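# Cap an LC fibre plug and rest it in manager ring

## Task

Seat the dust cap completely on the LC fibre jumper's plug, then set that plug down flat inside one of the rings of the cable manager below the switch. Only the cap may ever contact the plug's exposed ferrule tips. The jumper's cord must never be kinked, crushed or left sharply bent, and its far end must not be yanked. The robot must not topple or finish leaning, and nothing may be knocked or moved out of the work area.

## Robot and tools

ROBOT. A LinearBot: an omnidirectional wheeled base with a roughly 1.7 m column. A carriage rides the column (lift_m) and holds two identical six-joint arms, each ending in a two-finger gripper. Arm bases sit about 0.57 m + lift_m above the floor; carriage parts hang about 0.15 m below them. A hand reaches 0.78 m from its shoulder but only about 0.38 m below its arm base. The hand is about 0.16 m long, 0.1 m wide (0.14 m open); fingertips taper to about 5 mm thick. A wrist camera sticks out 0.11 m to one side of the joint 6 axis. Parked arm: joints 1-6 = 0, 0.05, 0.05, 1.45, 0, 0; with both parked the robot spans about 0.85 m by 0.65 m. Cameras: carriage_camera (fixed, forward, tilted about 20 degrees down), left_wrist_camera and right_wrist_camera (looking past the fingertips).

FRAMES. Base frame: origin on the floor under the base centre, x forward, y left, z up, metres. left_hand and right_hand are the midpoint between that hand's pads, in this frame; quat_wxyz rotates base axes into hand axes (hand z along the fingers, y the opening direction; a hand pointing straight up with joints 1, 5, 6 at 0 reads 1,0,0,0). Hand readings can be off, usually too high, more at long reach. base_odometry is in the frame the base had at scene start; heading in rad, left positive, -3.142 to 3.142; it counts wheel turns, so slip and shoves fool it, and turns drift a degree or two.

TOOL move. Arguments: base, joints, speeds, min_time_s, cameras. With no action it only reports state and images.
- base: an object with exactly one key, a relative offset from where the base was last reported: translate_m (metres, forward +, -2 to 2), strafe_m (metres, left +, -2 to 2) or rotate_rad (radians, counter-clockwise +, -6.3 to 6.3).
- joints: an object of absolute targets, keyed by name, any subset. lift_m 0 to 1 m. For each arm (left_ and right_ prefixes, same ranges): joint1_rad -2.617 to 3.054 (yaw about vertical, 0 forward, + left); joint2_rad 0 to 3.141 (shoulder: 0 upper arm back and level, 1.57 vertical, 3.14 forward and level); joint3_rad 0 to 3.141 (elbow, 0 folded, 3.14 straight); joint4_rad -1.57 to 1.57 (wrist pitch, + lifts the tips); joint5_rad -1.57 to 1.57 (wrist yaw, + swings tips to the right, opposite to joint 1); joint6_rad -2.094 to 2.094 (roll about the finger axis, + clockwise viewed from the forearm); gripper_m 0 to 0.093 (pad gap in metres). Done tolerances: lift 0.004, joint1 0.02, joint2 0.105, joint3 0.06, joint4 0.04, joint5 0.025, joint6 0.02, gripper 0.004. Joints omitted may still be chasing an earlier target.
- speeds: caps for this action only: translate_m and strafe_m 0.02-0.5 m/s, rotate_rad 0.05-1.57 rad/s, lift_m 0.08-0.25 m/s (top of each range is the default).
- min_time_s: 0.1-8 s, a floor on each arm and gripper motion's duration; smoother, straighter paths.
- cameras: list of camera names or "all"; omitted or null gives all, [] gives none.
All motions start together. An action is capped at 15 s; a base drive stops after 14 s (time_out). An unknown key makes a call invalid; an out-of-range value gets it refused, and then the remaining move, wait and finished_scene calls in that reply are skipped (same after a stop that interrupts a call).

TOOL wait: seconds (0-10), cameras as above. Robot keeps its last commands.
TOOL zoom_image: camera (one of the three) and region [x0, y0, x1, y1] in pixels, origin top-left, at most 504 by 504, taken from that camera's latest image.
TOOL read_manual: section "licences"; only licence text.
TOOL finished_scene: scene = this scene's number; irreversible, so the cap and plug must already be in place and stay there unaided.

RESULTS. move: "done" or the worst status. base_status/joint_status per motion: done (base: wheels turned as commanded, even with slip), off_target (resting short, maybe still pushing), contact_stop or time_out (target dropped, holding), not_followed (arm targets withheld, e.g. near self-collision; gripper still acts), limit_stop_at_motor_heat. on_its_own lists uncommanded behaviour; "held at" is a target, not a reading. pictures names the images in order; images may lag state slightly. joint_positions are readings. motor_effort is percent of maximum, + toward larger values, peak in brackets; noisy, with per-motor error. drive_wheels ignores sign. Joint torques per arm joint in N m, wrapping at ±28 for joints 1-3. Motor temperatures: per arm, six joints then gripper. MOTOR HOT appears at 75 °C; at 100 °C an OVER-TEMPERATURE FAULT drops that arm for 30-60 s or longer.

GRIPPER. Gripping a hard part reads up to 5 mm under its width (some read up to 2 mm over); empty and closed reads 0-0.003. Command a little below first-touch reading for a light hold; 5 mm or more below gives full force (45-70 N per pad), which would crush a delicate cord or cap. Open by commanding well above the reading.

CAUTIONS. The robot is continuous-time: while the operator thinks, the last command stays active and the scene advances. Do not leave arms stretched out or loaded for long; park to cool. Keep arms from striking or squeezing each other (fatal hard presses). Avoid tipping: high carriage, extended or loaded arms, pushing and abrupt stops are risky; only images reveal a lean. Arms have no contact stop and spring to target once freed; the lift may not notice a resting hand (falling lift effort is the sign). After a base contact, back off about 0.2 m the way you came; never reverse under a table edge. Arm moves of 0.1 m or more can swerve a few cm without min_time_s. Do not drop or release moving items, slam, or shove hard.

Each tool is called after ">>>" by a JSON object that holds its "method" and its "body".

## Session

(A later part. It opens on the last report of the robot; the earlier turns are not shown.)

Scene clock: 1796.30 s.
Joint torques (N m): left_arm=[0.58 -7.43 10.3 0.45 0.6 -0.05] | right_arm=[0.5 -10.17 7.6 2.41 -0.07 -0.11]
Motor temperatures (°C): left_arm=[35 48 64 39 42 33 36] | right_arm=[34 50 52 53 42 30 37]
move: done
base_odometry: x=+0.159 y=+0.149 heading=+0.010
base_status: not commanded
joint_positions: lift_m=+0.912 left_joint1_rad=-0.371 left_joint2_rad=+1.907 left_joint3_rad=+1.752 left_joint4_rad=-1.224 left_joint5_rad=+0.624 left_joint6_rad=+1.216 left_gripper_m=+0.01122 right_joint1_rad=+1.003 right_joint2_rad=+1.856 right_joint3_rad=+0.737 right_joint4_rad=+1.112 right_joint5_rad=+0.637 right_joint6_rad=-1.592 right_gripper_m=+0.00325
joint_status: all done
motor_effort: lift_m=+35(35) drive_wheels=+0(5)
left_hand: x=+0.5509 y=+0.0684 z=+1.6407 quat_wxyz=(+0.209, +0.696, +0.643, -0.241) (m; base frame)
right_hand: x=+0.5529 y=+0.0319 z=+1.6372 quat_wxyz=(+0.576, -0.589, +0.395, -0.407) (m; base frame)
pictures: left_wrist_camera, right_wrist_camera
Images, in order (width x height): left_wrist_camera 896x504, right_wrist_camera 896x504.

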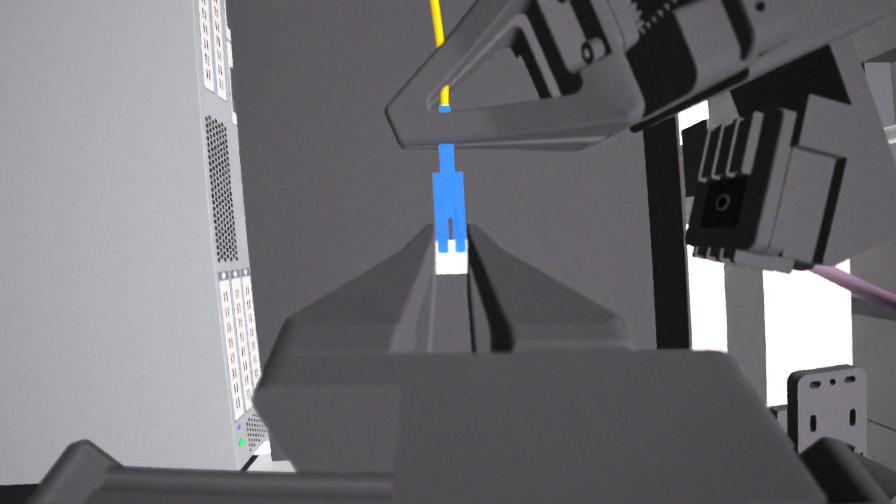

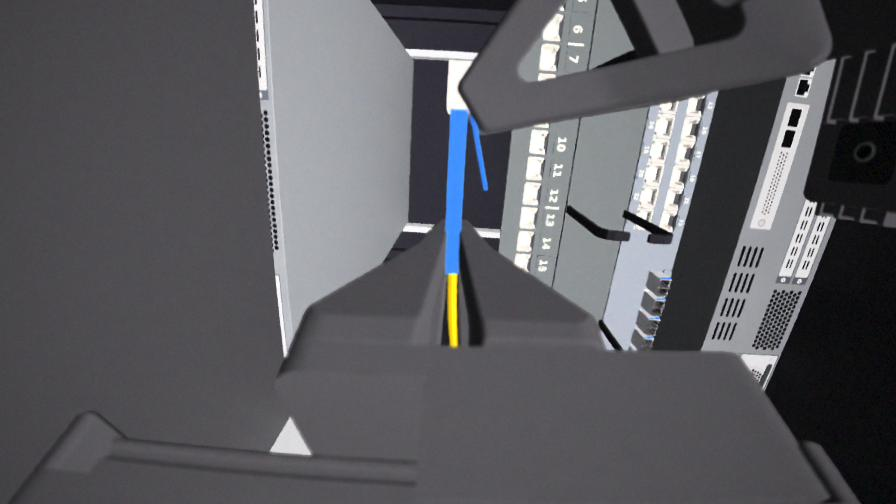

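>>> {"method": "move", "body": {"joints": {"left_gripper_m":0.035}, "min_time_s": 1.5, "cameras": ["left_wrist_camera"]}}

>>> {"method": "move", "body": {"joints": {"left_joint1_rad":-0.263,"left_joint2_rad":1.850,"left_joint3_rad":1.69,"left_joint4_rad":-1.24,"left_joint5_rad":0.65}, "min_time_s": 2, "cameras": ["left_wrist_camera","right_wrist_camera"]}}

>>> {"method": "zoom_image", "body": {"camera": "right_wrist_camera", "region": [420, 40, 520, 200]}}

>>> {"method": "zoom_image", "body": {"camera": "right_wrist_camera", "region": [440, 80, 490, 140]}}

Scene clock: 1811.80 s.
Joint torques (N m): left_arm=[0.57 -7.47 10.3 0.48 0.53 -0.05] | right_arm=[0.53 -10.17 7.6 2.41 -0.07 -0.11]
Motor temperatures (°C): left_arm=[33 49 65 37 40 33 36] | right_arm=[33 50 52 53 39 30 37]
move: done
base_odometry: x=+0.159 y=+0.149 heading=+0.010
base_status: not commanded
joint_positions: lift_m=+0.912 left_joint1_rad=-0.371 left_joint2_rad=+1.907 left_joint3_rad=+1.752 left_joint4_rad=-1.227 left_joint5_rad=+0.633 left_joint6_rad=+1.216 left_gripper_m=+0.03489 right_joint1_rad=+1.003 right_joint2_rad=+1.856 right_joint3_rad=+0.737 right_joint4_rad=+1.112 right_joint5_rad=+0.637 right_joint6_rad=-1.592 right_gripper_m=+0.00325
joint_status: all done
motor_effort: lift_m=+35(35) drive_wheels=-6(6)
left_hand: x=+0.5497 y=+0.0676 z=+1.6414 quat_wxyz=(+0.209, +0.695, +0.642, -0.246) (m; base frame)
right_hand: x=+0.5529 y=+0.0319 z=+1.6372 quat_wxyz=(+0.576, -0.589, +0.395, -0.407) (m; base frame)
pictures: left_wrist_camera
Images, in order (width x height): left_wrist_camera 896x504.

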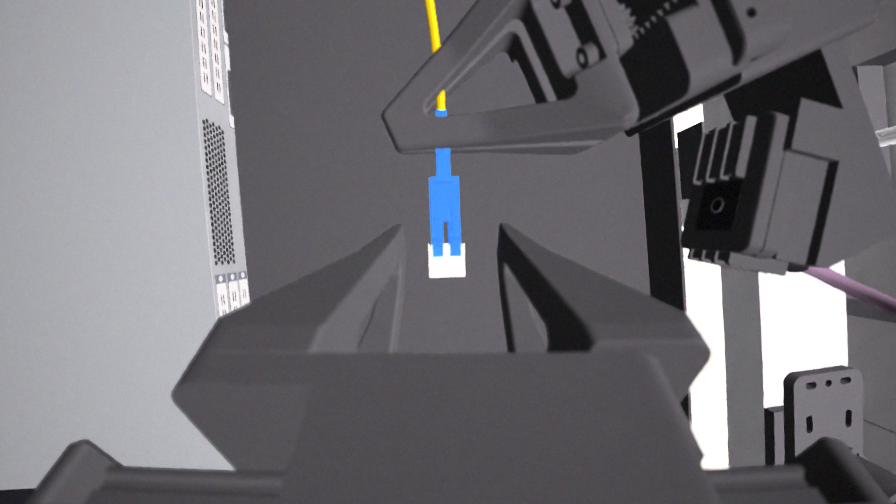

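Scene clock: 1814.10 s.
Joint torques (N m): left_arm=[0.69 -11.88 5.76 0.41 0.53 -0.05] | right_arm=[0.5 -10.17 7.6 2.41 -0.06 -0.11]
Motor temperatures (°C): left_arm=[33 49 64 37 40 33 35] | right_arm=[33 50 52 53 39 30 37]
move: done
base_odometry: x=+0.159 y=+0.149 heading=+0.010
base_status: not commanded
joint_positions: lift_m=+0.912 left_joint1_rad=-0.271 left_joint2_rad=+1.890 left_joint3_rad=+1.706 left_joint4_rad=-1.231 left_joint5_rad=+0.637 left_joint6_rad=+1.216 left_gripper_m=+0.03489 right_joint1_rad=+1.003 right_joint2_rad=+1.856 right_joint3_rad=+0.737 right_joint4_rad=+1.112 right_joint5_rad=+0.637 right_joint6_rad=-1.592 right_gripper_m=+0.00325
joint_status: all done
motor_effort: lift_m=+35(35) drive_wheels=+0(6)
left_hand: x=+0.5614 y=+0.1048 z=+1.6347 quat_wxyz=(+0.208, +0.659, +0.680, -0.244) (m; base frame)
right_hand: x=+0.5529 y=+0.0319 z=+1.6372 quat_wxyz=(+0.576, -0.589, +0.395, -0.407) (m; base frame)
pictures: left_wrist_camera, right_wrist_camera
Images, in order (width x height): left_wrist_camera 896x504, right_wrist_camera 896x504.

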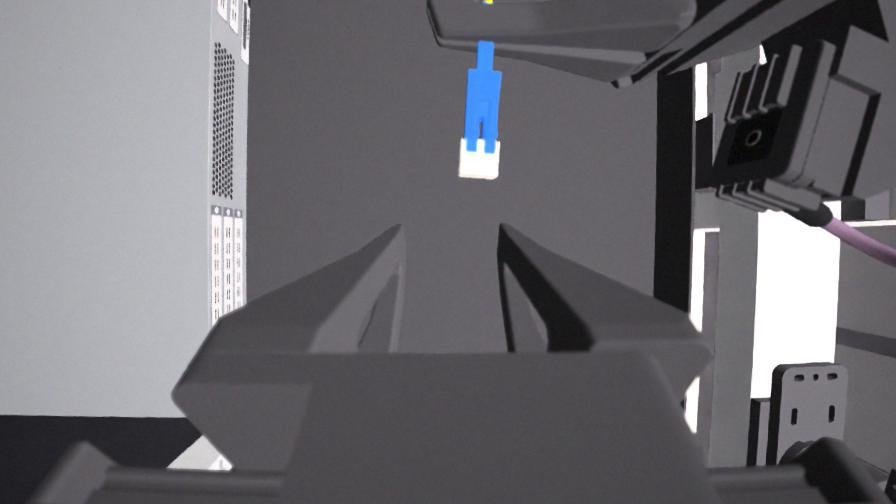

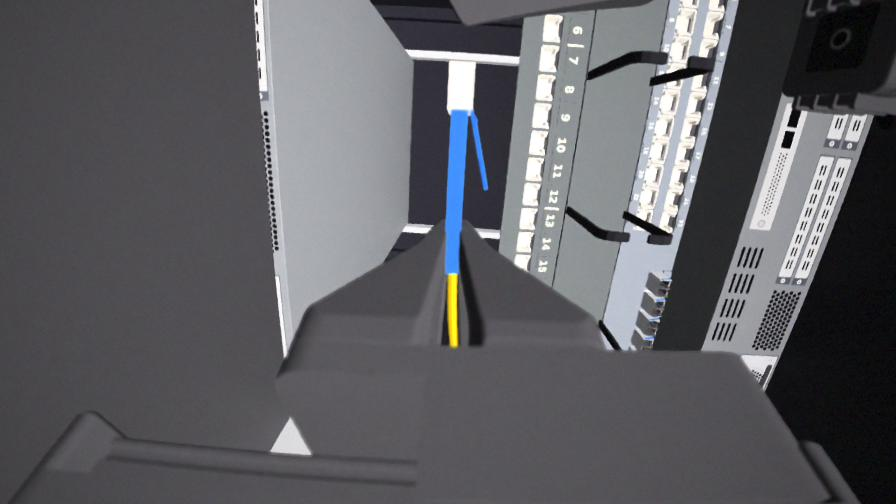

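Scaled by 3.150 from the camera's 896x504 image, which has a finer 1280x720 frame.

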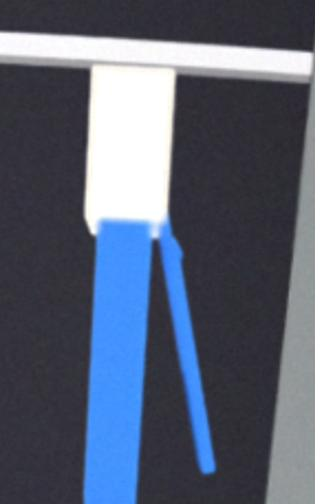

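Scaled by 8.400 from the camera's 896x504 image, which has a finer 1280x720 frame.

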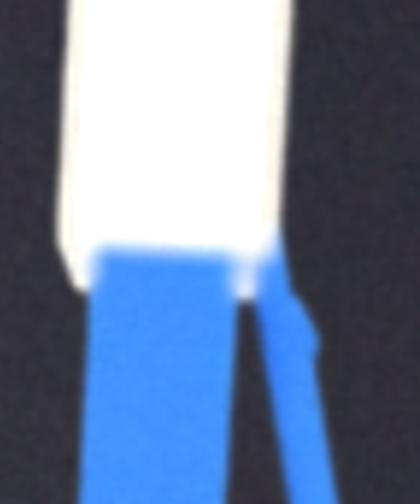

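>>> {"method": "move", "body": {"joints": {"left_joint1_rad":-0.178,"left_joint2_rad":1.801,"left_joint3_rad":1.657,"left_joint4_rad":-1.2875,"left_joint5_rad":0.656,"left_joint6_rad":1.345}, "min_time_s": 1.5, "cameras": []}}

>>> {"method": "move", "body": {"joints": {"left_joint1_rad":-0.008,"left_joint2_rad":1.431,"left_joint3_rad":1.304,"left_joint4_rad":-1.44,"left_joint5_rad":0.657,"left_joint6_rad":1.56}, "min_time_s": 2, "cameras": ["carriage_camera","left_wrist_camera"]}}

Scene clock: 1829.77 s.
Joint torques (N m): left_arm=[0.66 -11.19 5.68 0.34 0.54 0.11] | right_arm=[0.5 -10.18 7.61 2.41 -0.07 -0.11]
Motor temperatures (°C): left_arm=[32 53 60 36 38 33 35] | right_arm=[33 50 52 53 37 30 37]
move: done
base_odometry: x=+0.159 y=+0.149 heading=+0.010
base_status: not commanded
joint_positions: lift_m=+0.912 left_joint1_rad=-0.186 left_joint2_rad=+1.839 left_joint3_rad=+1.673 left_joint4_rad=-1.277 left_joint5_rad=+0.643 left_joint6_rad=+1.333 left_gripper_m=+0.03489 right_joint1_rad=+1.003 right_joint2_rad=+1.856 right_joint3_rad=+0.737 right_joint4_rad=+1.112 right_joint5_rad=+0.637 right_joint6_rad=-1.592 right_gripper_m=+0.00325
joint_status: all done
motor_effort: lift_m=+35(35) drive_wheels=-2(5)
left_hand: x=+0.5583 y=+0.1376 z=+1.6429 quat_wxyz=(+0.222, +0.666, +0.673, -0.232) (m; base frame)
right_hand: x=+0.5529 y=+0.0319 z=+1.6372 quat_wxyz=(+0.576, -0.589, +0.395, -0.407) (m; base frame)
pictures: none
No camera images: "cameras" was empty.

Scene clock: 1832.07 s.
Joint torques (N m): left_arm=[0.72 -6.52 5.48 0.08 0.54 0.11] | right_arm=[0.51 -10.14 7.6 2.4 -0.07 -0.11]
Motor temperatures (°C): left_arm=[32 53 60 36 38 33 35] | right_arm=[33 50 52 53 37 30 37]
move: done
base_odometry: x=+0.159 y=+0.149 heading=+0.010
base_status: not commanded
joint_positions: lift_m=+0.912 left_joint1_rad=-0.016 left_joint2_rad=+1.455 left_joint3_rad=+1.319 left_joint4_rad=-1.429 left_joint5_rad=+0.645 left_joint6_rad=+1.548 left_gripper_m=+0.03489 right_joint1_rad=+1.003 right_joint2_rad=+1.856 right_joint3_rad=+0.737 right_joint4_rad=+1.112 right_joint5_rad=+0.637 right_joint6_rad=-1.592 right_gripper_m=+0.00325
joint_status: all done
motor_effort: lift_m=+35(35) drive_wheels=+2(7)
left_hand: x=+0.4553 y=+0.1998 z=+1.6568 quat_wxyz=(+0.222, +0.669, +0.672, -0.226) (m; base frame)
right_hand: x=+0.5529 y=+0.0319 z=+1.6372 quat_wxyz=(+0.576, -0.589, +0.395, -0.407) (m; base frame)
pictures: carriage_camera, left_wrist_camera
Images, in order (width x height): carriage_camera 896x504, left_wrist_camera 896x504.

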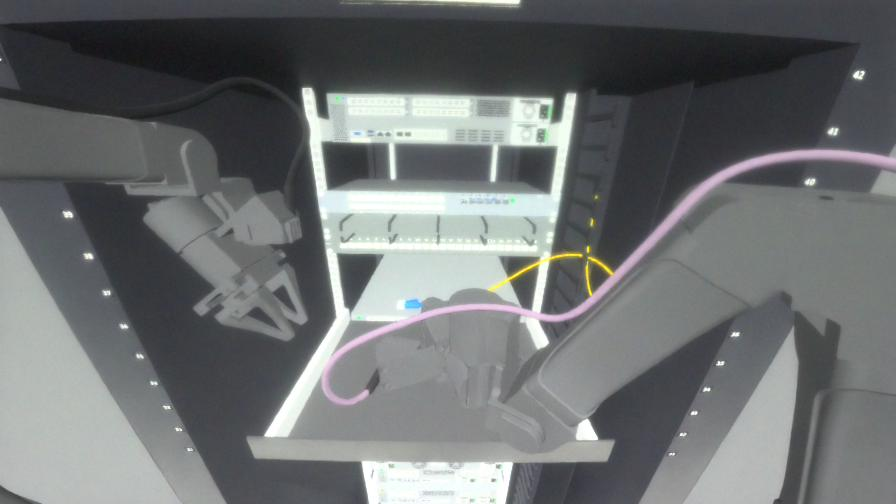

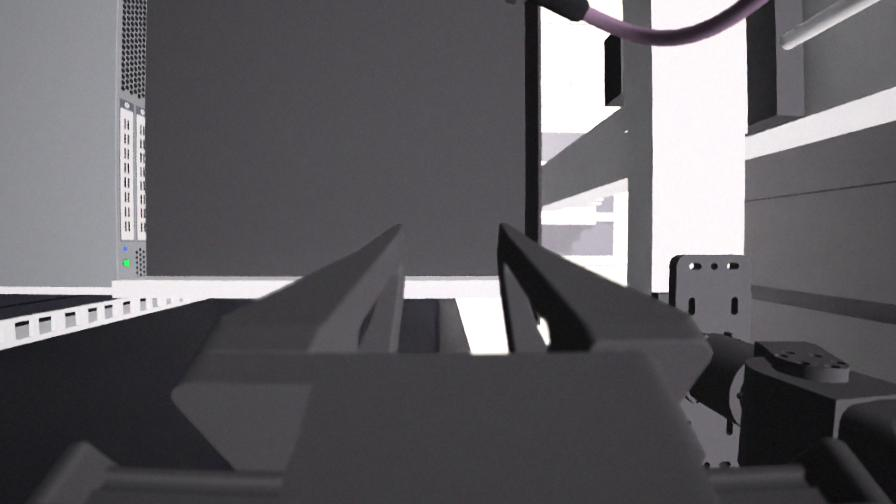

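>>> {"method": "move", "body": {"joints": {"right_joint1_rad":0.98,"right_joint2_rad":1.745,"right_joint3_rad":0.965,"right_joint4_rad":0.790,"right_joint5_rad":0.66,"right_joint6_rad":-1.58,"lift_m":0.885}, "min_time_s": 2.5, "speeds": {"lift_m":0.08}, "cameras": ["carriage_camera","right_wrist_camera"]}}

Scene clock: 1846.33 s.
Joint torques (N m): left_arm=[0.69 -6.13 5.81 0.09 0.53 0.12] | right_arm=[-0.66 -11.71 9.21 2.35 0.11 0.11]
Motor temperatures (°C): left_arm=[32 51 58 36 37 33 35] | right_arm=[32 51 51 53 36 30 37]
move: done
base_odometry: x=+0.159 y=+0.149 heading=+0.010
base_status: not commanded
joint_positions: lift_m=+0.885 left_joint1_rad=-0.016 left_joint2_rad=+1.450 left_joint3_rad=+1.316 left_joint4_rad=-1.432 left_joint5_rad=+0.646 left_joint6_rad=+1.549 left_gripper_m=+0.03489 right_joint1_rad=+0.986 right_joint2_rad=+1.771 right_joint3_rad=+0.940 right_joint4_rad=+0.806 right_joint5_rad=+0.651 right_joint6_rad=-1.590 right_gripper_m=+0.00325
joint_status: all done
motor_effort: lift_m=+34(36) drive_wheels=-5(7)
left_hand: x=+0.4535 y=+0.1996 z=+1.6300 quat_wxyz=(+0.222, +0.669, +0.672, -0.227) (m; base frame)
right_hand: x=+0.5741 y=+0.0463 z=+1.6658 quat_wxyz=(+0.564, -0.589, +0.404, -0.415) (m; base frame)
pictures: carriage_camera, right_wrist_camera
Images, in order (width x height): carriage_camera 896x504, right_wrist_camera 896x504.

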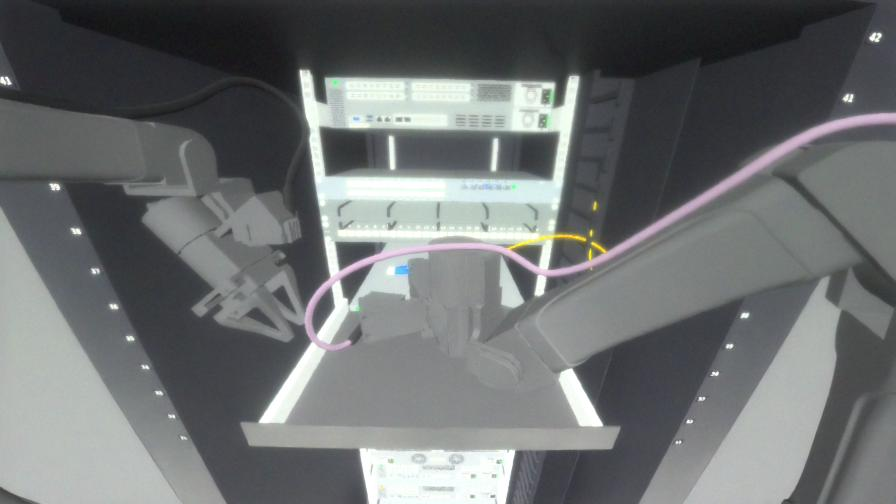

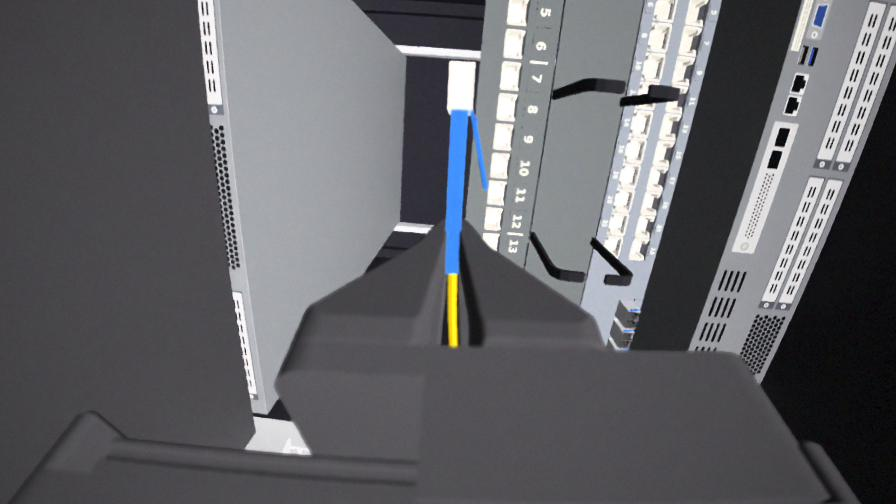

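>>> {"method": "move", "body": {"joints": {"right_joint1_rad":0.953,"right_joint2_rad":1.609,"right_joint3_rad":1.184,"right_joint4_rad":0.472,"right_joint5_rad":0.662,"right_joint6_rad":-1.571,"lift_m":0.8655}, "min_time_s": 2.5, "speeds": {"lift_m":0.08}, "cameras": ["carriage_camera","right_wrist_camera","left_wrist_camera"]}}

Scene clock: 1853.47 s.
Joint torques (N m): left_arm=[0.73 -5.94 5.83 0.11 0.52 0.11] | right_arm=[-0.64 -11.07 10.24 2.36 0.1 0.11]
Motor temperatures (°C): left_arm=[31 51 57 35 37 33 34] | right_arm=[32 51 51 52 36 30 37]
move: done
base_odometry: x=+0.159 y=+0.149 heading=+0.010
base_status: not commanded
joint_positions: lift_m=+0.866 left_joint1_rad=-0.016 left_joint2_rad=+1.448 left_joint3_rad=+1.316 left_joint4_rad=-1.433 left_joint5_rad=+0.647 left_joint6_rad=+1.549 left_gripper_m=+0.03489 right_joint1_rad=+0.959 right_joint2_rad=+1.633 right_joint3_rad=+1.157 right_joint4_rad=+0.488 right_joint5_rad=+0.653 right_joint6_rad=-1.581 right_gripper_m=+0.00325
joint_status: all done
motor_effort: lift_m=+35(36) drive_wheels=+0(7)
left_hand: x=+0.4532 y=+0.1995 z=+1.6110 quat_wxyz=(+0.222, +0.669, +0.672, -0.227) (m; base frame)
right_hand: x=+0.5833 y=+0.0361 z=+1.7403 quat_wxyz=(+0.573, -0.568, +0.415, -0.421) (m; base frame)
pictures: carriage_camera, left_wrist_camera, right_wrist_camera
Images, in order (width x height): carriage_camera 896x504, left_wrist_camera 896x504, right_wrist_camera 896x504.

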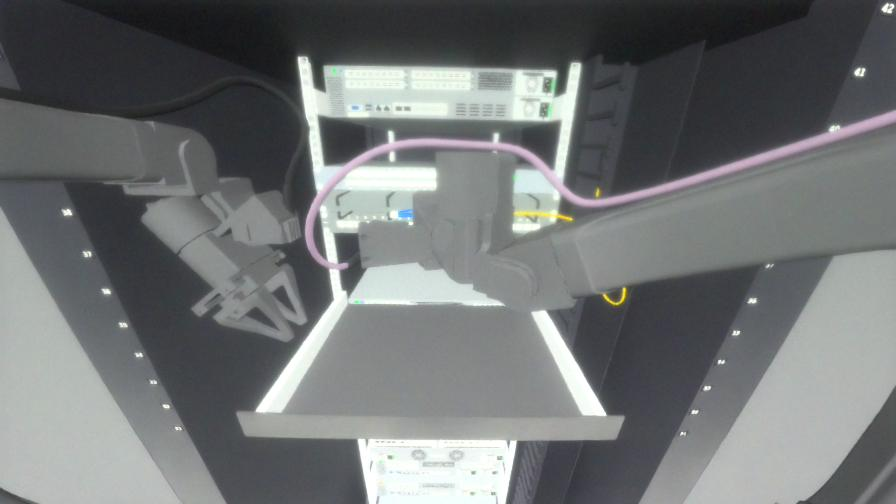

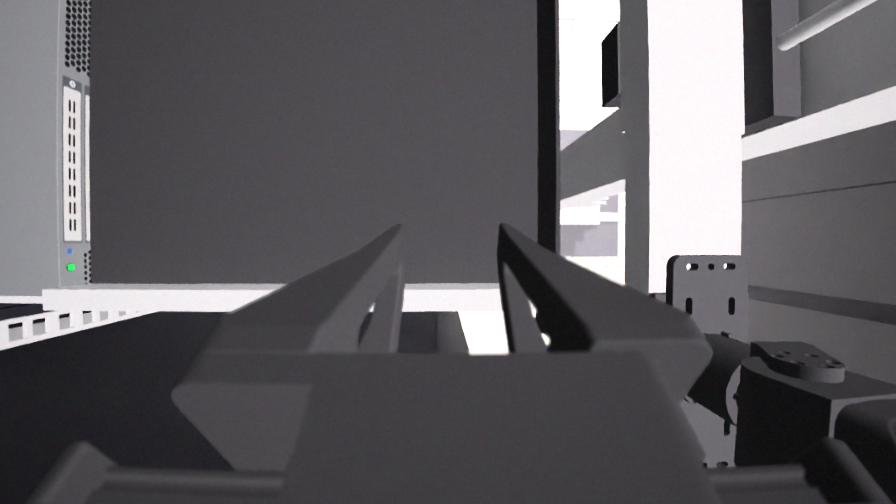

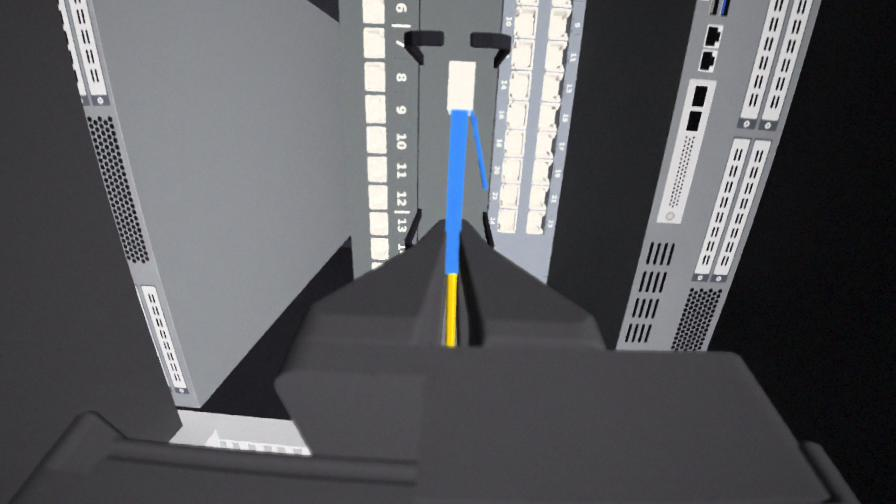

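>>> {"method": "move", "body": {"joints": {"right_joint1_rad":0.843,"right_joint2_rad":1.586,"right_joint3_rad":1.1255,"right_joint4_rad":0.460,"right_joint5_rad":0.540}, "min_time_s": 2, "cameras": ["carriage_camera","right_wrist_camera"]}}

>>> {"method": "zoom_image", "body": {"camera": "carriage_camera", "region": [330, 160, 570, 290]}}

Scene clock: 1879.37 s.
Joint torques (N m): left_arm=[0.7 -5.91 5.82 0.11 0.53 0.11] | right_arm=[-0.62 -10.86 6.56 2.4 -0.1 0.1]
Motor temperatures (°C): left_arm=[31 48 55 35 35 33 34] | right_arm=[32 51 54 51 35 30 37]
move: done
base_odometry: x=+0.159 y=+0.149 heading=+0.010
base_status: not commanded
joint_positions: lift_m=+0.866 left_joint1_rad=-0.016 left_joint2_rad=+1.448 left_joint3_rad=+1.316 left_joint4_rad=-1.433 left_joint5_rad=+0.647 left_joint6_rad=+1.549 left_gripper_m=+0.03489 right_joint1_rad=+0.849 right_joint2_rad=+1.610 right_joint3_rad=+1.141 right_joint4_rad=+0.475 right_joint5_rad=+0.550 right_joint6_rad=-1.581 right_gripper_m=+0.00325
joint_status: all done
motor_effort: lift_m=+35(35) drive_wheels=+2(8)
left_hand: x=+0.4532 y=+0.1995 z=+1.6110 quat_wxyz=(+0.222, +0.669, +0.672, -0.227) (m; base frame)
right_hand: x=+0.6109 y=+0.0064 z=+1.7408 quat_wxyz=(+0.569, -0.569, +0.417, -0.423) (m; base frame)
pictures: carriage_camera, right_wrist_camera
Images, in order (width x height): carriage_camera 896x504, right_wrist_camera 896x504.

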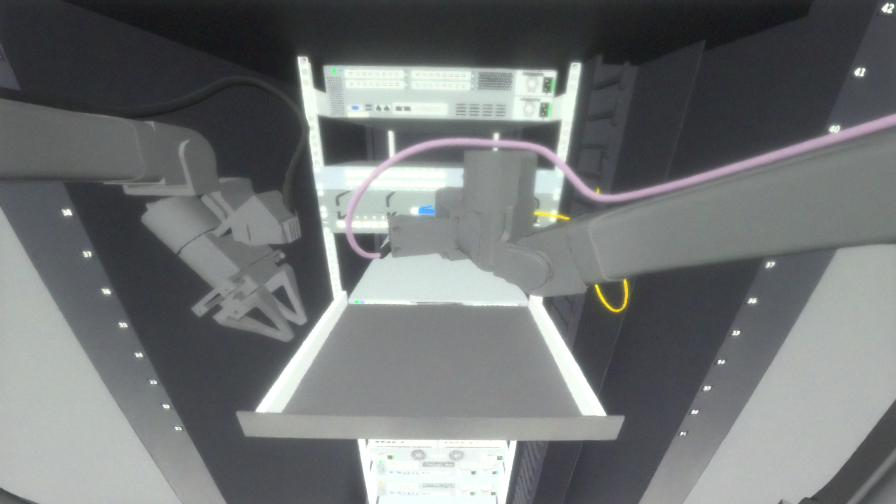

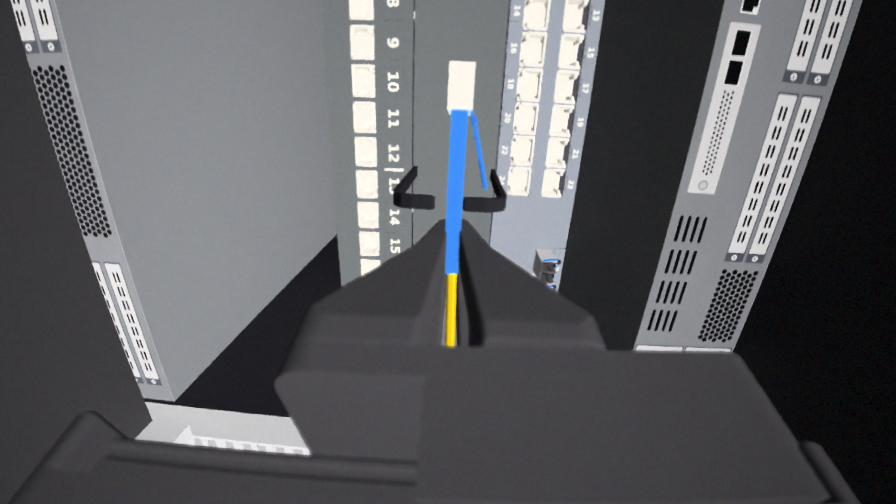

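Scaled by 2.100 from the camera's 896x504 image, which has a finer 1280x720 frame.

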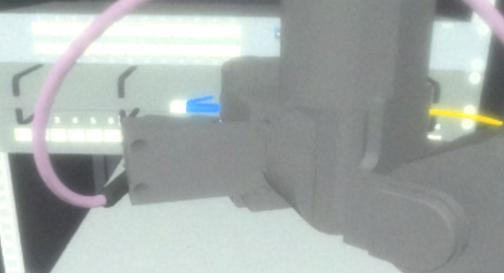

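>>> {"method": "move", "body": {"joints": {"right_joint1_rad":0.785,"right_joint2_rad":1.652,"right_joint3_rad":1.185,"right_joint4_rad":0.458,"right_joint5_rad":0.480,"lift_m":0.8625}, "min_time_s": 2, "speeds": {"lift_m":0.08}, "cameras": ["right_wrist_camera"]}}

>>> {"method": "zoom_image", "body": {"camera": "right_wrist_camera", "region": [370, 40, 530, 260]}}

Scene clock: 1906.50 s.
Joint torques (N m): left_arm=[0.7 -5.87 5.94 0.11 0.52 0.12] | right_arm=[-0.85 -7.12 10.41 2.44 -0.07 0.1]
Motor temperatures (°C): left_arm=[31 47 54 34 34 33 34] | right_arm=[32 51 52 53 35 30 37]
move: done
base_odometry: x=+0.159 y=+0.149 heading=+0.010
base_status: not commanded
joint_positions: lift_m=+0.863 left_joint1_rad=-0.016 left_joint2_rad=+1.447 left_joint3_rad=+1.314 left_joint4_rad=-1.434 left_joint5_rad=+0.647 left_joint6_rad=+1.549 left_gripper_m=+0.03489 right_joint1_rad=+0.793 right_joint2_rad=+1.633 right_joint3_rad=+1.156 right_joint4_rad=+0.471 right_joint5_rad=+0.489 right_joint6_rad=-1.580 right_gripper_m=+0.00325
joint_status: all done
motor_effort: lift_m=+34(35) drive_wheels=+2(8)
left_hand: x=+0.4527 y=+0.1995 z=+1.6079 quat_wxyz=(+0.222, +0.669, +0.672, -0.228) (m; base frame)
right_hand: x=+0.6288 y=-0.0020 z=+1.7332 quat_wxyz=(+0.566, -0.574, +0.416, -0.421) (m; base frame)
pictures: right_wrist_camera
Images, in order (width x height): right_wrist_camera 896x504.

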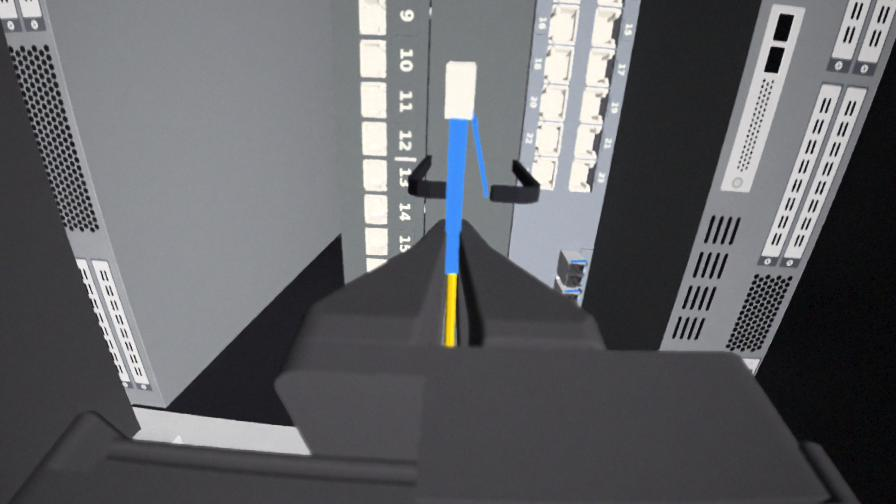

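Scaled by 2.291 from the camera's 896x504 image, which has a finer 1280x720 frame.

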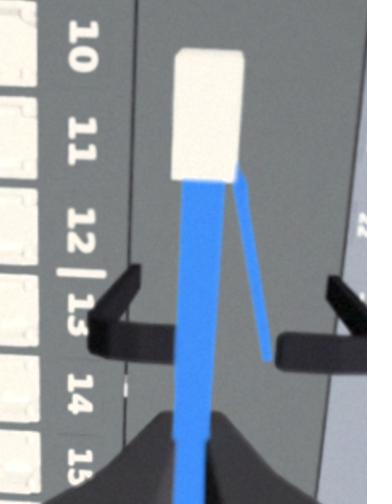

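>>> {"method": "move", "body": {"joints": {"right_joint1_rad":0.813,"right_joint2_rad":1.661,"right_joint3_rad":1.204,"right_joint4_rad":0.458,"right_joint5_rad":0.516}, "min_time_s": 1.5, "cameras": ["right_wrist_camera"]}}

>>> {"method": "zoom_image", "body": {"camera": "right_wrist_camera", "region": [370, 40, 530, 260]}}

Scene clock: 1944.60 s.
Joint torques (N m): left_arm=[0.73 -5.85 5.93 0.11 0.52 0.11] | right_arm=[0.5 -7.41 10.26 2.47 0.07 0.1]
Motor temperatures (°C): left_arm=[31 46 54 34 33 33 34] | right_arm=[32 48 57 52 34 30 37]
move: done
base_odometry: x=+0.159 y=+0.149 heading=+0.010
base_status: not commanded
joint_positions: lift_m=+0.863 left_joint1_rad=-0.016 left_joint2_rad=+1.447 left_joint3_rad=+1.314 left_joint4_rad=-1.434 left_joint5_rad=+0.647 left_joint6_rad=+1.549 left_gripper_m=+0.03489 right_joint1_rad=+0.807 right_joint2_rad=+1.644 right_joint3_rad=+1.177 right_joint4_rad=+0.468 right_joint5_rad=+0.507 right_joint6_rad=-1.580 right_gripper_m=+0.00325
joint_status: all done
motor_effort: lift_m=+34(34) drive_wheels=+5(7)
left_hand: x=+0.4527 y=+0.1995 z=+1.6079 quat_wxyz=(+0.222, +0.669, +0.672, -0.228) (m; base frame)
right_hand: x=+0.6278 y=+0.0034 z=+1.7366 quat_wxyz=(+0.567, -0.571, +0.417, -0.422) (m; base frame)
pictures: right_wrist_camera
Images, in order (width x height): right_wrist_camera 896x504.

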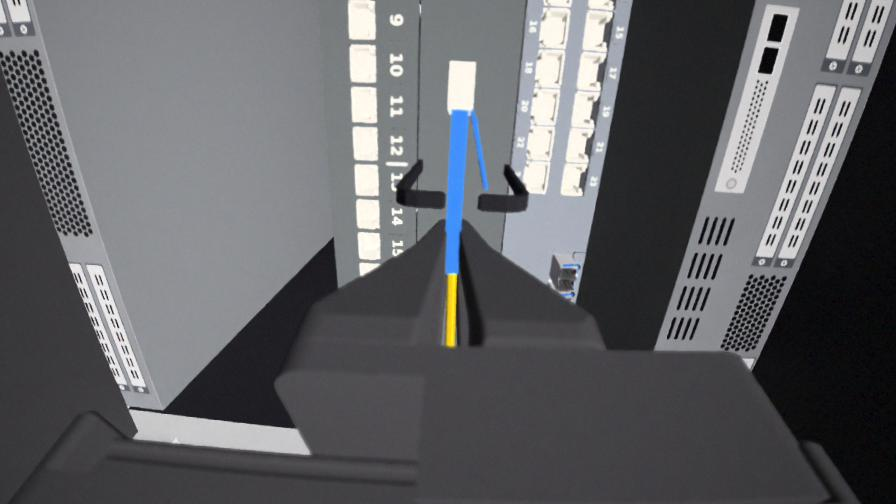

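Scaled by 2.291 from the camera's 896x504 image, which has a finer 1280x720 frame.

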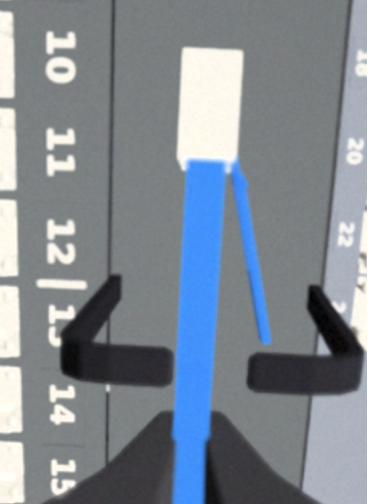

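>>> {"method": "move", "body": {"joints": {"right_joint1_rad":0.777,"right_joint2_rad":1.697,"right_joint3_rad":1.242,"right_joint4_rad":0.456,"right_joint5_rad":0.473}, "min_time_s": 1.5, "cameras": ["right_wrist_camera"]}}

>>> {"method": "zoom_image", "body": {"camera": "right_wrist_camera", "region": [370, 40, 530, 260]}}

Scene clock: 1958.40 s.
Joint torques (N m): left_arm=[0.69 -5.86 5.9 0.11 0.51 0.11] | right_arm=[-0.62 -7.73 10.28 2.45 -0.09 0.1]
Motor temperatures (°C): left_arm=[31 46 54 33 33 33 34] | right_arm=[32 48 56 52 34 30 37]
move: done
base_odometry: x=+0.159 y=+0.149 heading=+0.010
base_status: not commanded
joint_positions: lift_m=+0.863 left_joint1_rad=-0.016 left_joint2_rad=+1.447 left_joint3_rad=+1.314 left_joint4_rad=-1.434 left_joint5_rad=+0.647 left_joint6_rad=+1.549 left_gripper_m=+0.03489 right_joint1_rad=+0.783 right_joint2_rad=+1.680 right_joint3_rad=+1.215 right_joint4_rad=+0.468 right_joint5_rad=+0.484 right_joint6_rad=-1.580 right_gripper_m=+0.00325
joint_status: all done
motor_effort: lift_m=+34(34) drive_wheels=+3(10)
left_hand: x=+0.4527 y=+0.1995 z=+1.6079 quat_wxyz=(+0.222, +0.669, +0.672, -0.228) (m; base frame)
right_hand: x=+0.6408 y=+0.0037 z=+1.7370 quat_wxyz=(+0.568, -0.570, +0.417, -0.423) (m; base frame)
pictures: right_wrist_camera
Images, in order (width x height): right_wrist_camera 896x504.

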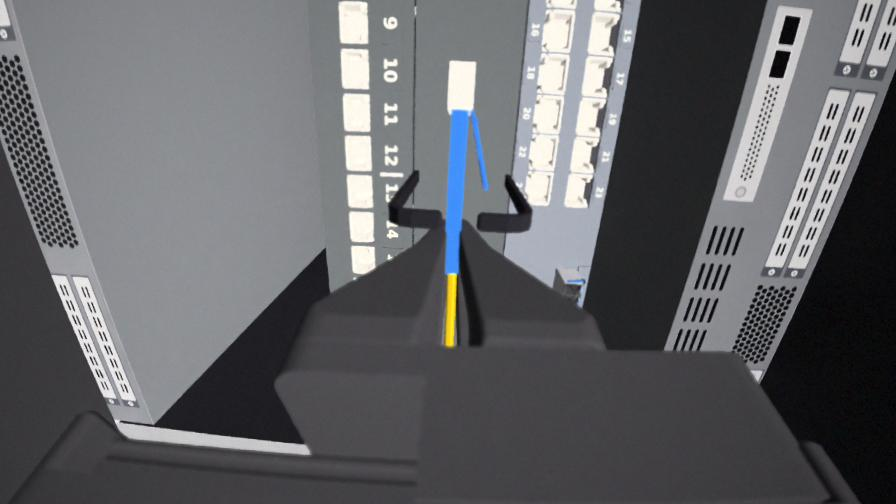

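Scaled by 2.291 from the camera's 896x504 image, which has a finer 1280x720 frame.

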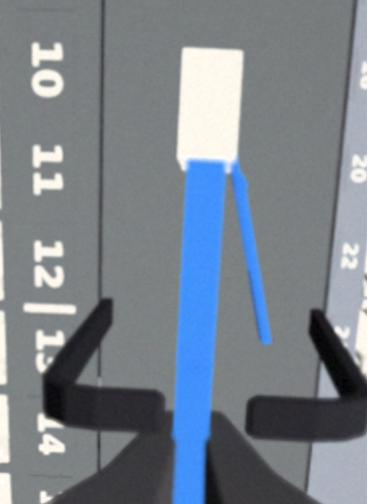

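>>> {"method": "move", "body": {"joints": {"right_joint1_rad":0.755,"right_joint2_rad":1.706,"right_joint3_rad":1.250,"right_joint4_rad":0.456,"right_joint5_rad":0.449}, "min_time_s": 1.5, "cameras": ["right_wrist_camera"]}}

>>> {"method": "zoom_image", "body": {"camera": "right_wrist_camera", "region": [370, 40, 530, 260]}}

Scene clock: 1968.33 s.
Joint torques (N m): left_arm=[0.72 -5.85 5.91 0.11 0.52 0.11] | right_arm=[-0.64 -7.8 10.35 2.46 -0.11 0.09]
Motor temperatures (°C): left_arm=[31 46 53 33 33 33 33] | right_arm=[32 48 55 51 33 30 37]
move: done
base_odometry: x=+0.159 y=+0.149 heading=+0.010
base_status: not commanded
joint_positions: lift_m=+0.863 left_joint1_rad=-0.016 left_joint2_rad=+1.447 left_joint3_rad=+1.314 left_joint4_rad=-1.434 left_joint5_rad=+0.647 left_joint6_rad=+1.549 left_gripper_m=+0.03489 right_joint1_rad=+0.761 right_joint2_rad=+1.689 right_joint3_rad=+1.223 right_joint4_rad=+0.468 right_joint5_rad=+0.459 right_joint6_rad=-1.580 right_gripper_m=+0.00325
joint_status: all done
motor_effort: lift_m=+34(34) drive_wheels=+2(7)
left_hand: x=+0.4527 y=+0.1995 z=+1.6079 quat_wxyz=(+0.222, +0.669, +0.672, -0.228) (m; base frame)
right_hand: x=+0.6479 y=+0.0000 z=+1.7364 quat_wxyz=(+0.568, -0.571, +0.416, -0.422) (m; base frame)
pictures: right_wrist_camera
Images, in order (width x height): right_wrist_camera 896x504.

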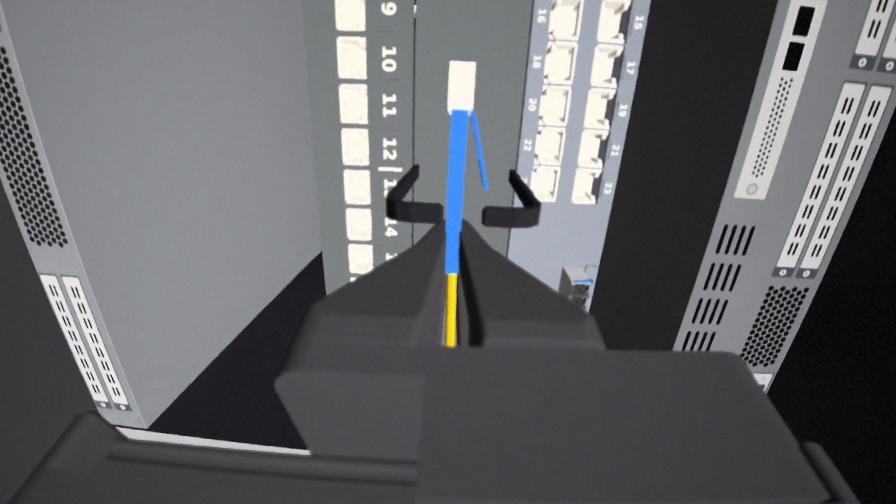

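Scaled by 2.291 from the camera's 896x504 image, which has a finer 1280x720 frame.

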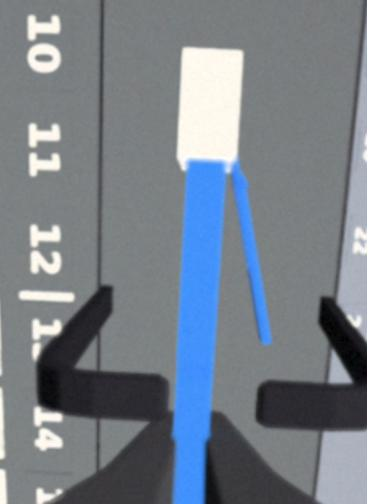

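>>> {"method": "move", "body": {"joints": {"lift_m":0.8480}, "speeds": {"lift_m":0.08}, "cameras": ["right_wrist_camera"]}}

>>> {"method": "zoom_image", "body": {"camera": "right_wrist_camera", "region": [370, 40, 530, 260]}}

Scene clock: 1983.60 s.
Joint torques (N m): left_arm=[0.7 -5.78 5.91 0.11 0.52 0.12] | right_arm=[-0.54 -8.42 9.7 2.5 -0.12 0.09]
Motor temperatures (°C): left_arm=[31 46 53 33 32 33 33] | right_arm=[32 47 57 51 33 30 37]
move: done
base_odometry: x=+0.159 y=+0.149 heading=+0.010
base_status: not commanded
joint_positions: lift_m=+0.848 left_joint1_rad=-0.016 left_joint2_rad=+1.446 left_joint3_rad=+1.314 left_joint4_rad=-1.434 left_joint5_rad=+0.648 left_joint6_rad=+1.549 left_gripper_m=+0.03489 right_joint1_rad=+0.761 right_joint2_rad=+1.694 right_joint3_rad=+1.230 right_joint4_rad=+0.464 right_joint5_rad=+0.458 right_joint6_rad=-1.580 right_gripper_m=+0.00325
joint_status: all done
motor_effort: lift_m=+35(36) drive_wheels=-1(8)
left_hand: x=+0.4525 y=+0.1994 z=+1.5936 quat_wxyz=(+0.222, +0.669, +0.672, -0.228) (m; base frame)
right_hand: x=+0.6491 y=+0.0011 z=+1.7214 quat_wxyz=(+0.568, -0.572, +0.416, -0.421) (m; base frame)
pictures: right_wrist_camera
Images, in order (width x height): right_wrist_camera 896x504.

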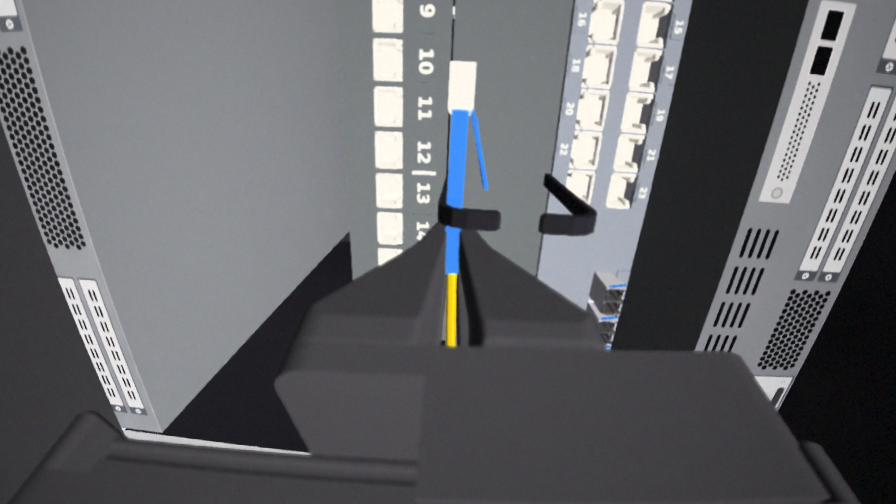

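Scaled by 2.291 from the camera's 896x504 image, which has a finer 1280x720 frame.

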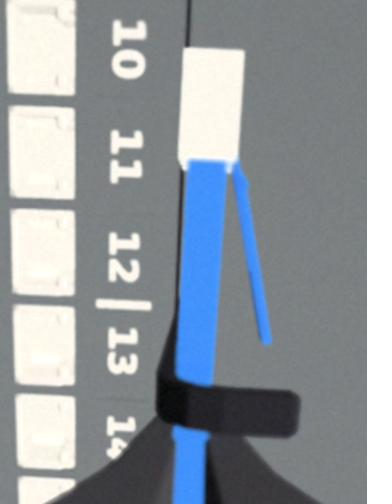

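>>> {"method": "move", "body": {"joints": {"right_joint1_rad":0.731,"right_joint2_rad":1.629,"right_joint3_rad":1.166,"right_joint4_rad":0.455,"right_joint5_rad":0.428}, "min_time_s": 2, "cameras": ["right_wrist_camera","carriage_camera"]}}

>>> {"method": "zoom_image", "body": {"camera": "right_wrist_camera", "region": [370, 40, 530, 260]}}

Scene clock: 1994.33 s.
Joint torques (N m): left_arm=[0.7 -5.76 5.93 0.11 0.52 0.11] | right_arm=[-0.68 -11.21 6.43 2.49 -0.09 0.09]
Motor temperatures (°C): left_arm=[31 46 53 33 32 33 33] | right_arm=[32 48 57 51 33 30 37]
move: done
base_odometry: x=+0.159 y=+0.149 heading=+0.010
base_status: not commanded
joint_positions: lift_m=+0.848 left_joint1_rad=-0.016 left_joint2_rad=+1.446 left_joint3_rad=+1.314 left_joint4_rad=-1.434 left_joint5_rad=+0.648 left_joint6_rad=+1.549 left_gripper_m=+0.03489 right_joint1_rad=+0.737 right_joint2_rad=+1.652 right_joint3_rad=+1.184 right_joint4_rad=+0.465 right_joint5_rad=+0.437 right_joint6_rad=-1.580 right_gripper_m=+0.00325
joint_status: all done
motor_effort: lift_m=+35(35) drive_wheels=+5(8)
left_hand: x=+0.4525 y=+0.1994 z=+1.5936 quat_wxyz=(+0.222, +0.669, +0.672, -0.228) (m; base frame)
right_hand: x=+0.6467 y=-0.0132 z=+1.7209 quat_wxyz=(+0.566, -0.572, +0.417, -0.422) (m; base frame)
pictures: carriage_camera, right_wrist_camera
Images, in order (width x height): carriage_camera 896x504, right_wrist_camera 896x504.

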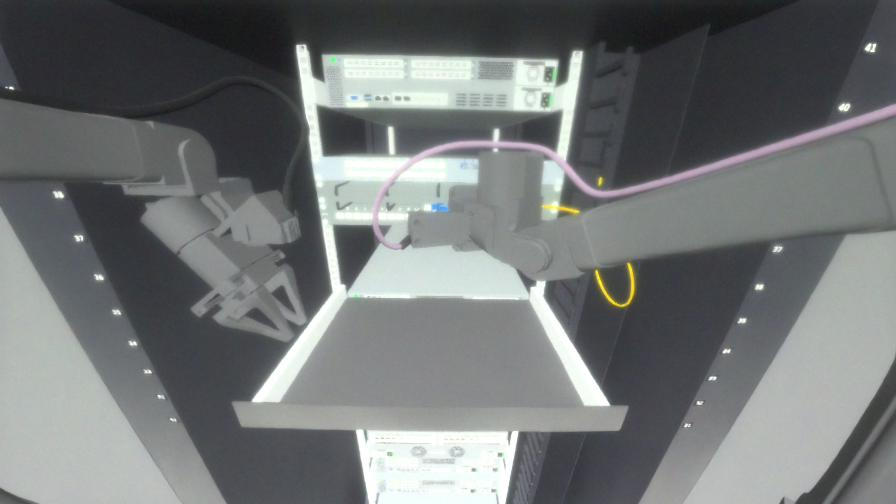

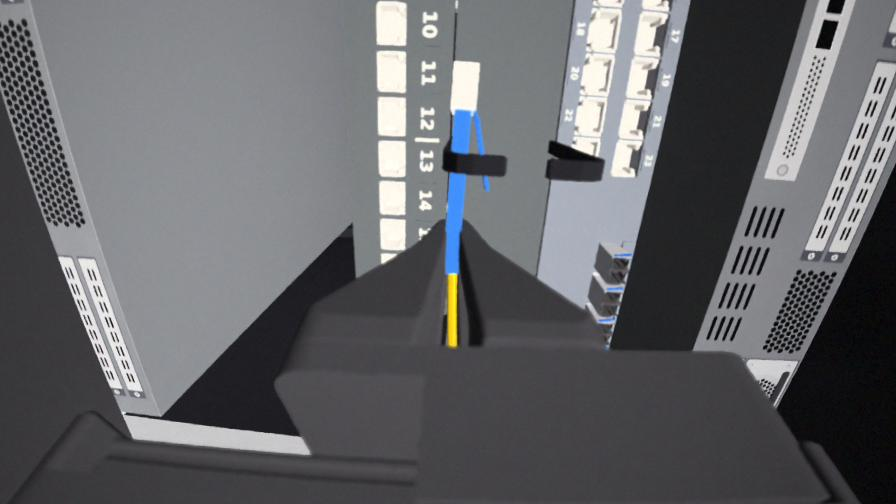

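Scaled by 2.291 from the camera's 896x504 image, which has a finer 1280x720 frame.

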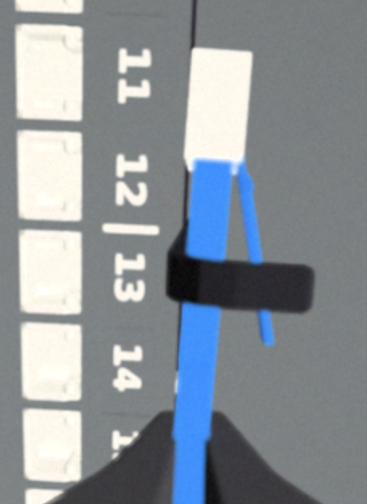

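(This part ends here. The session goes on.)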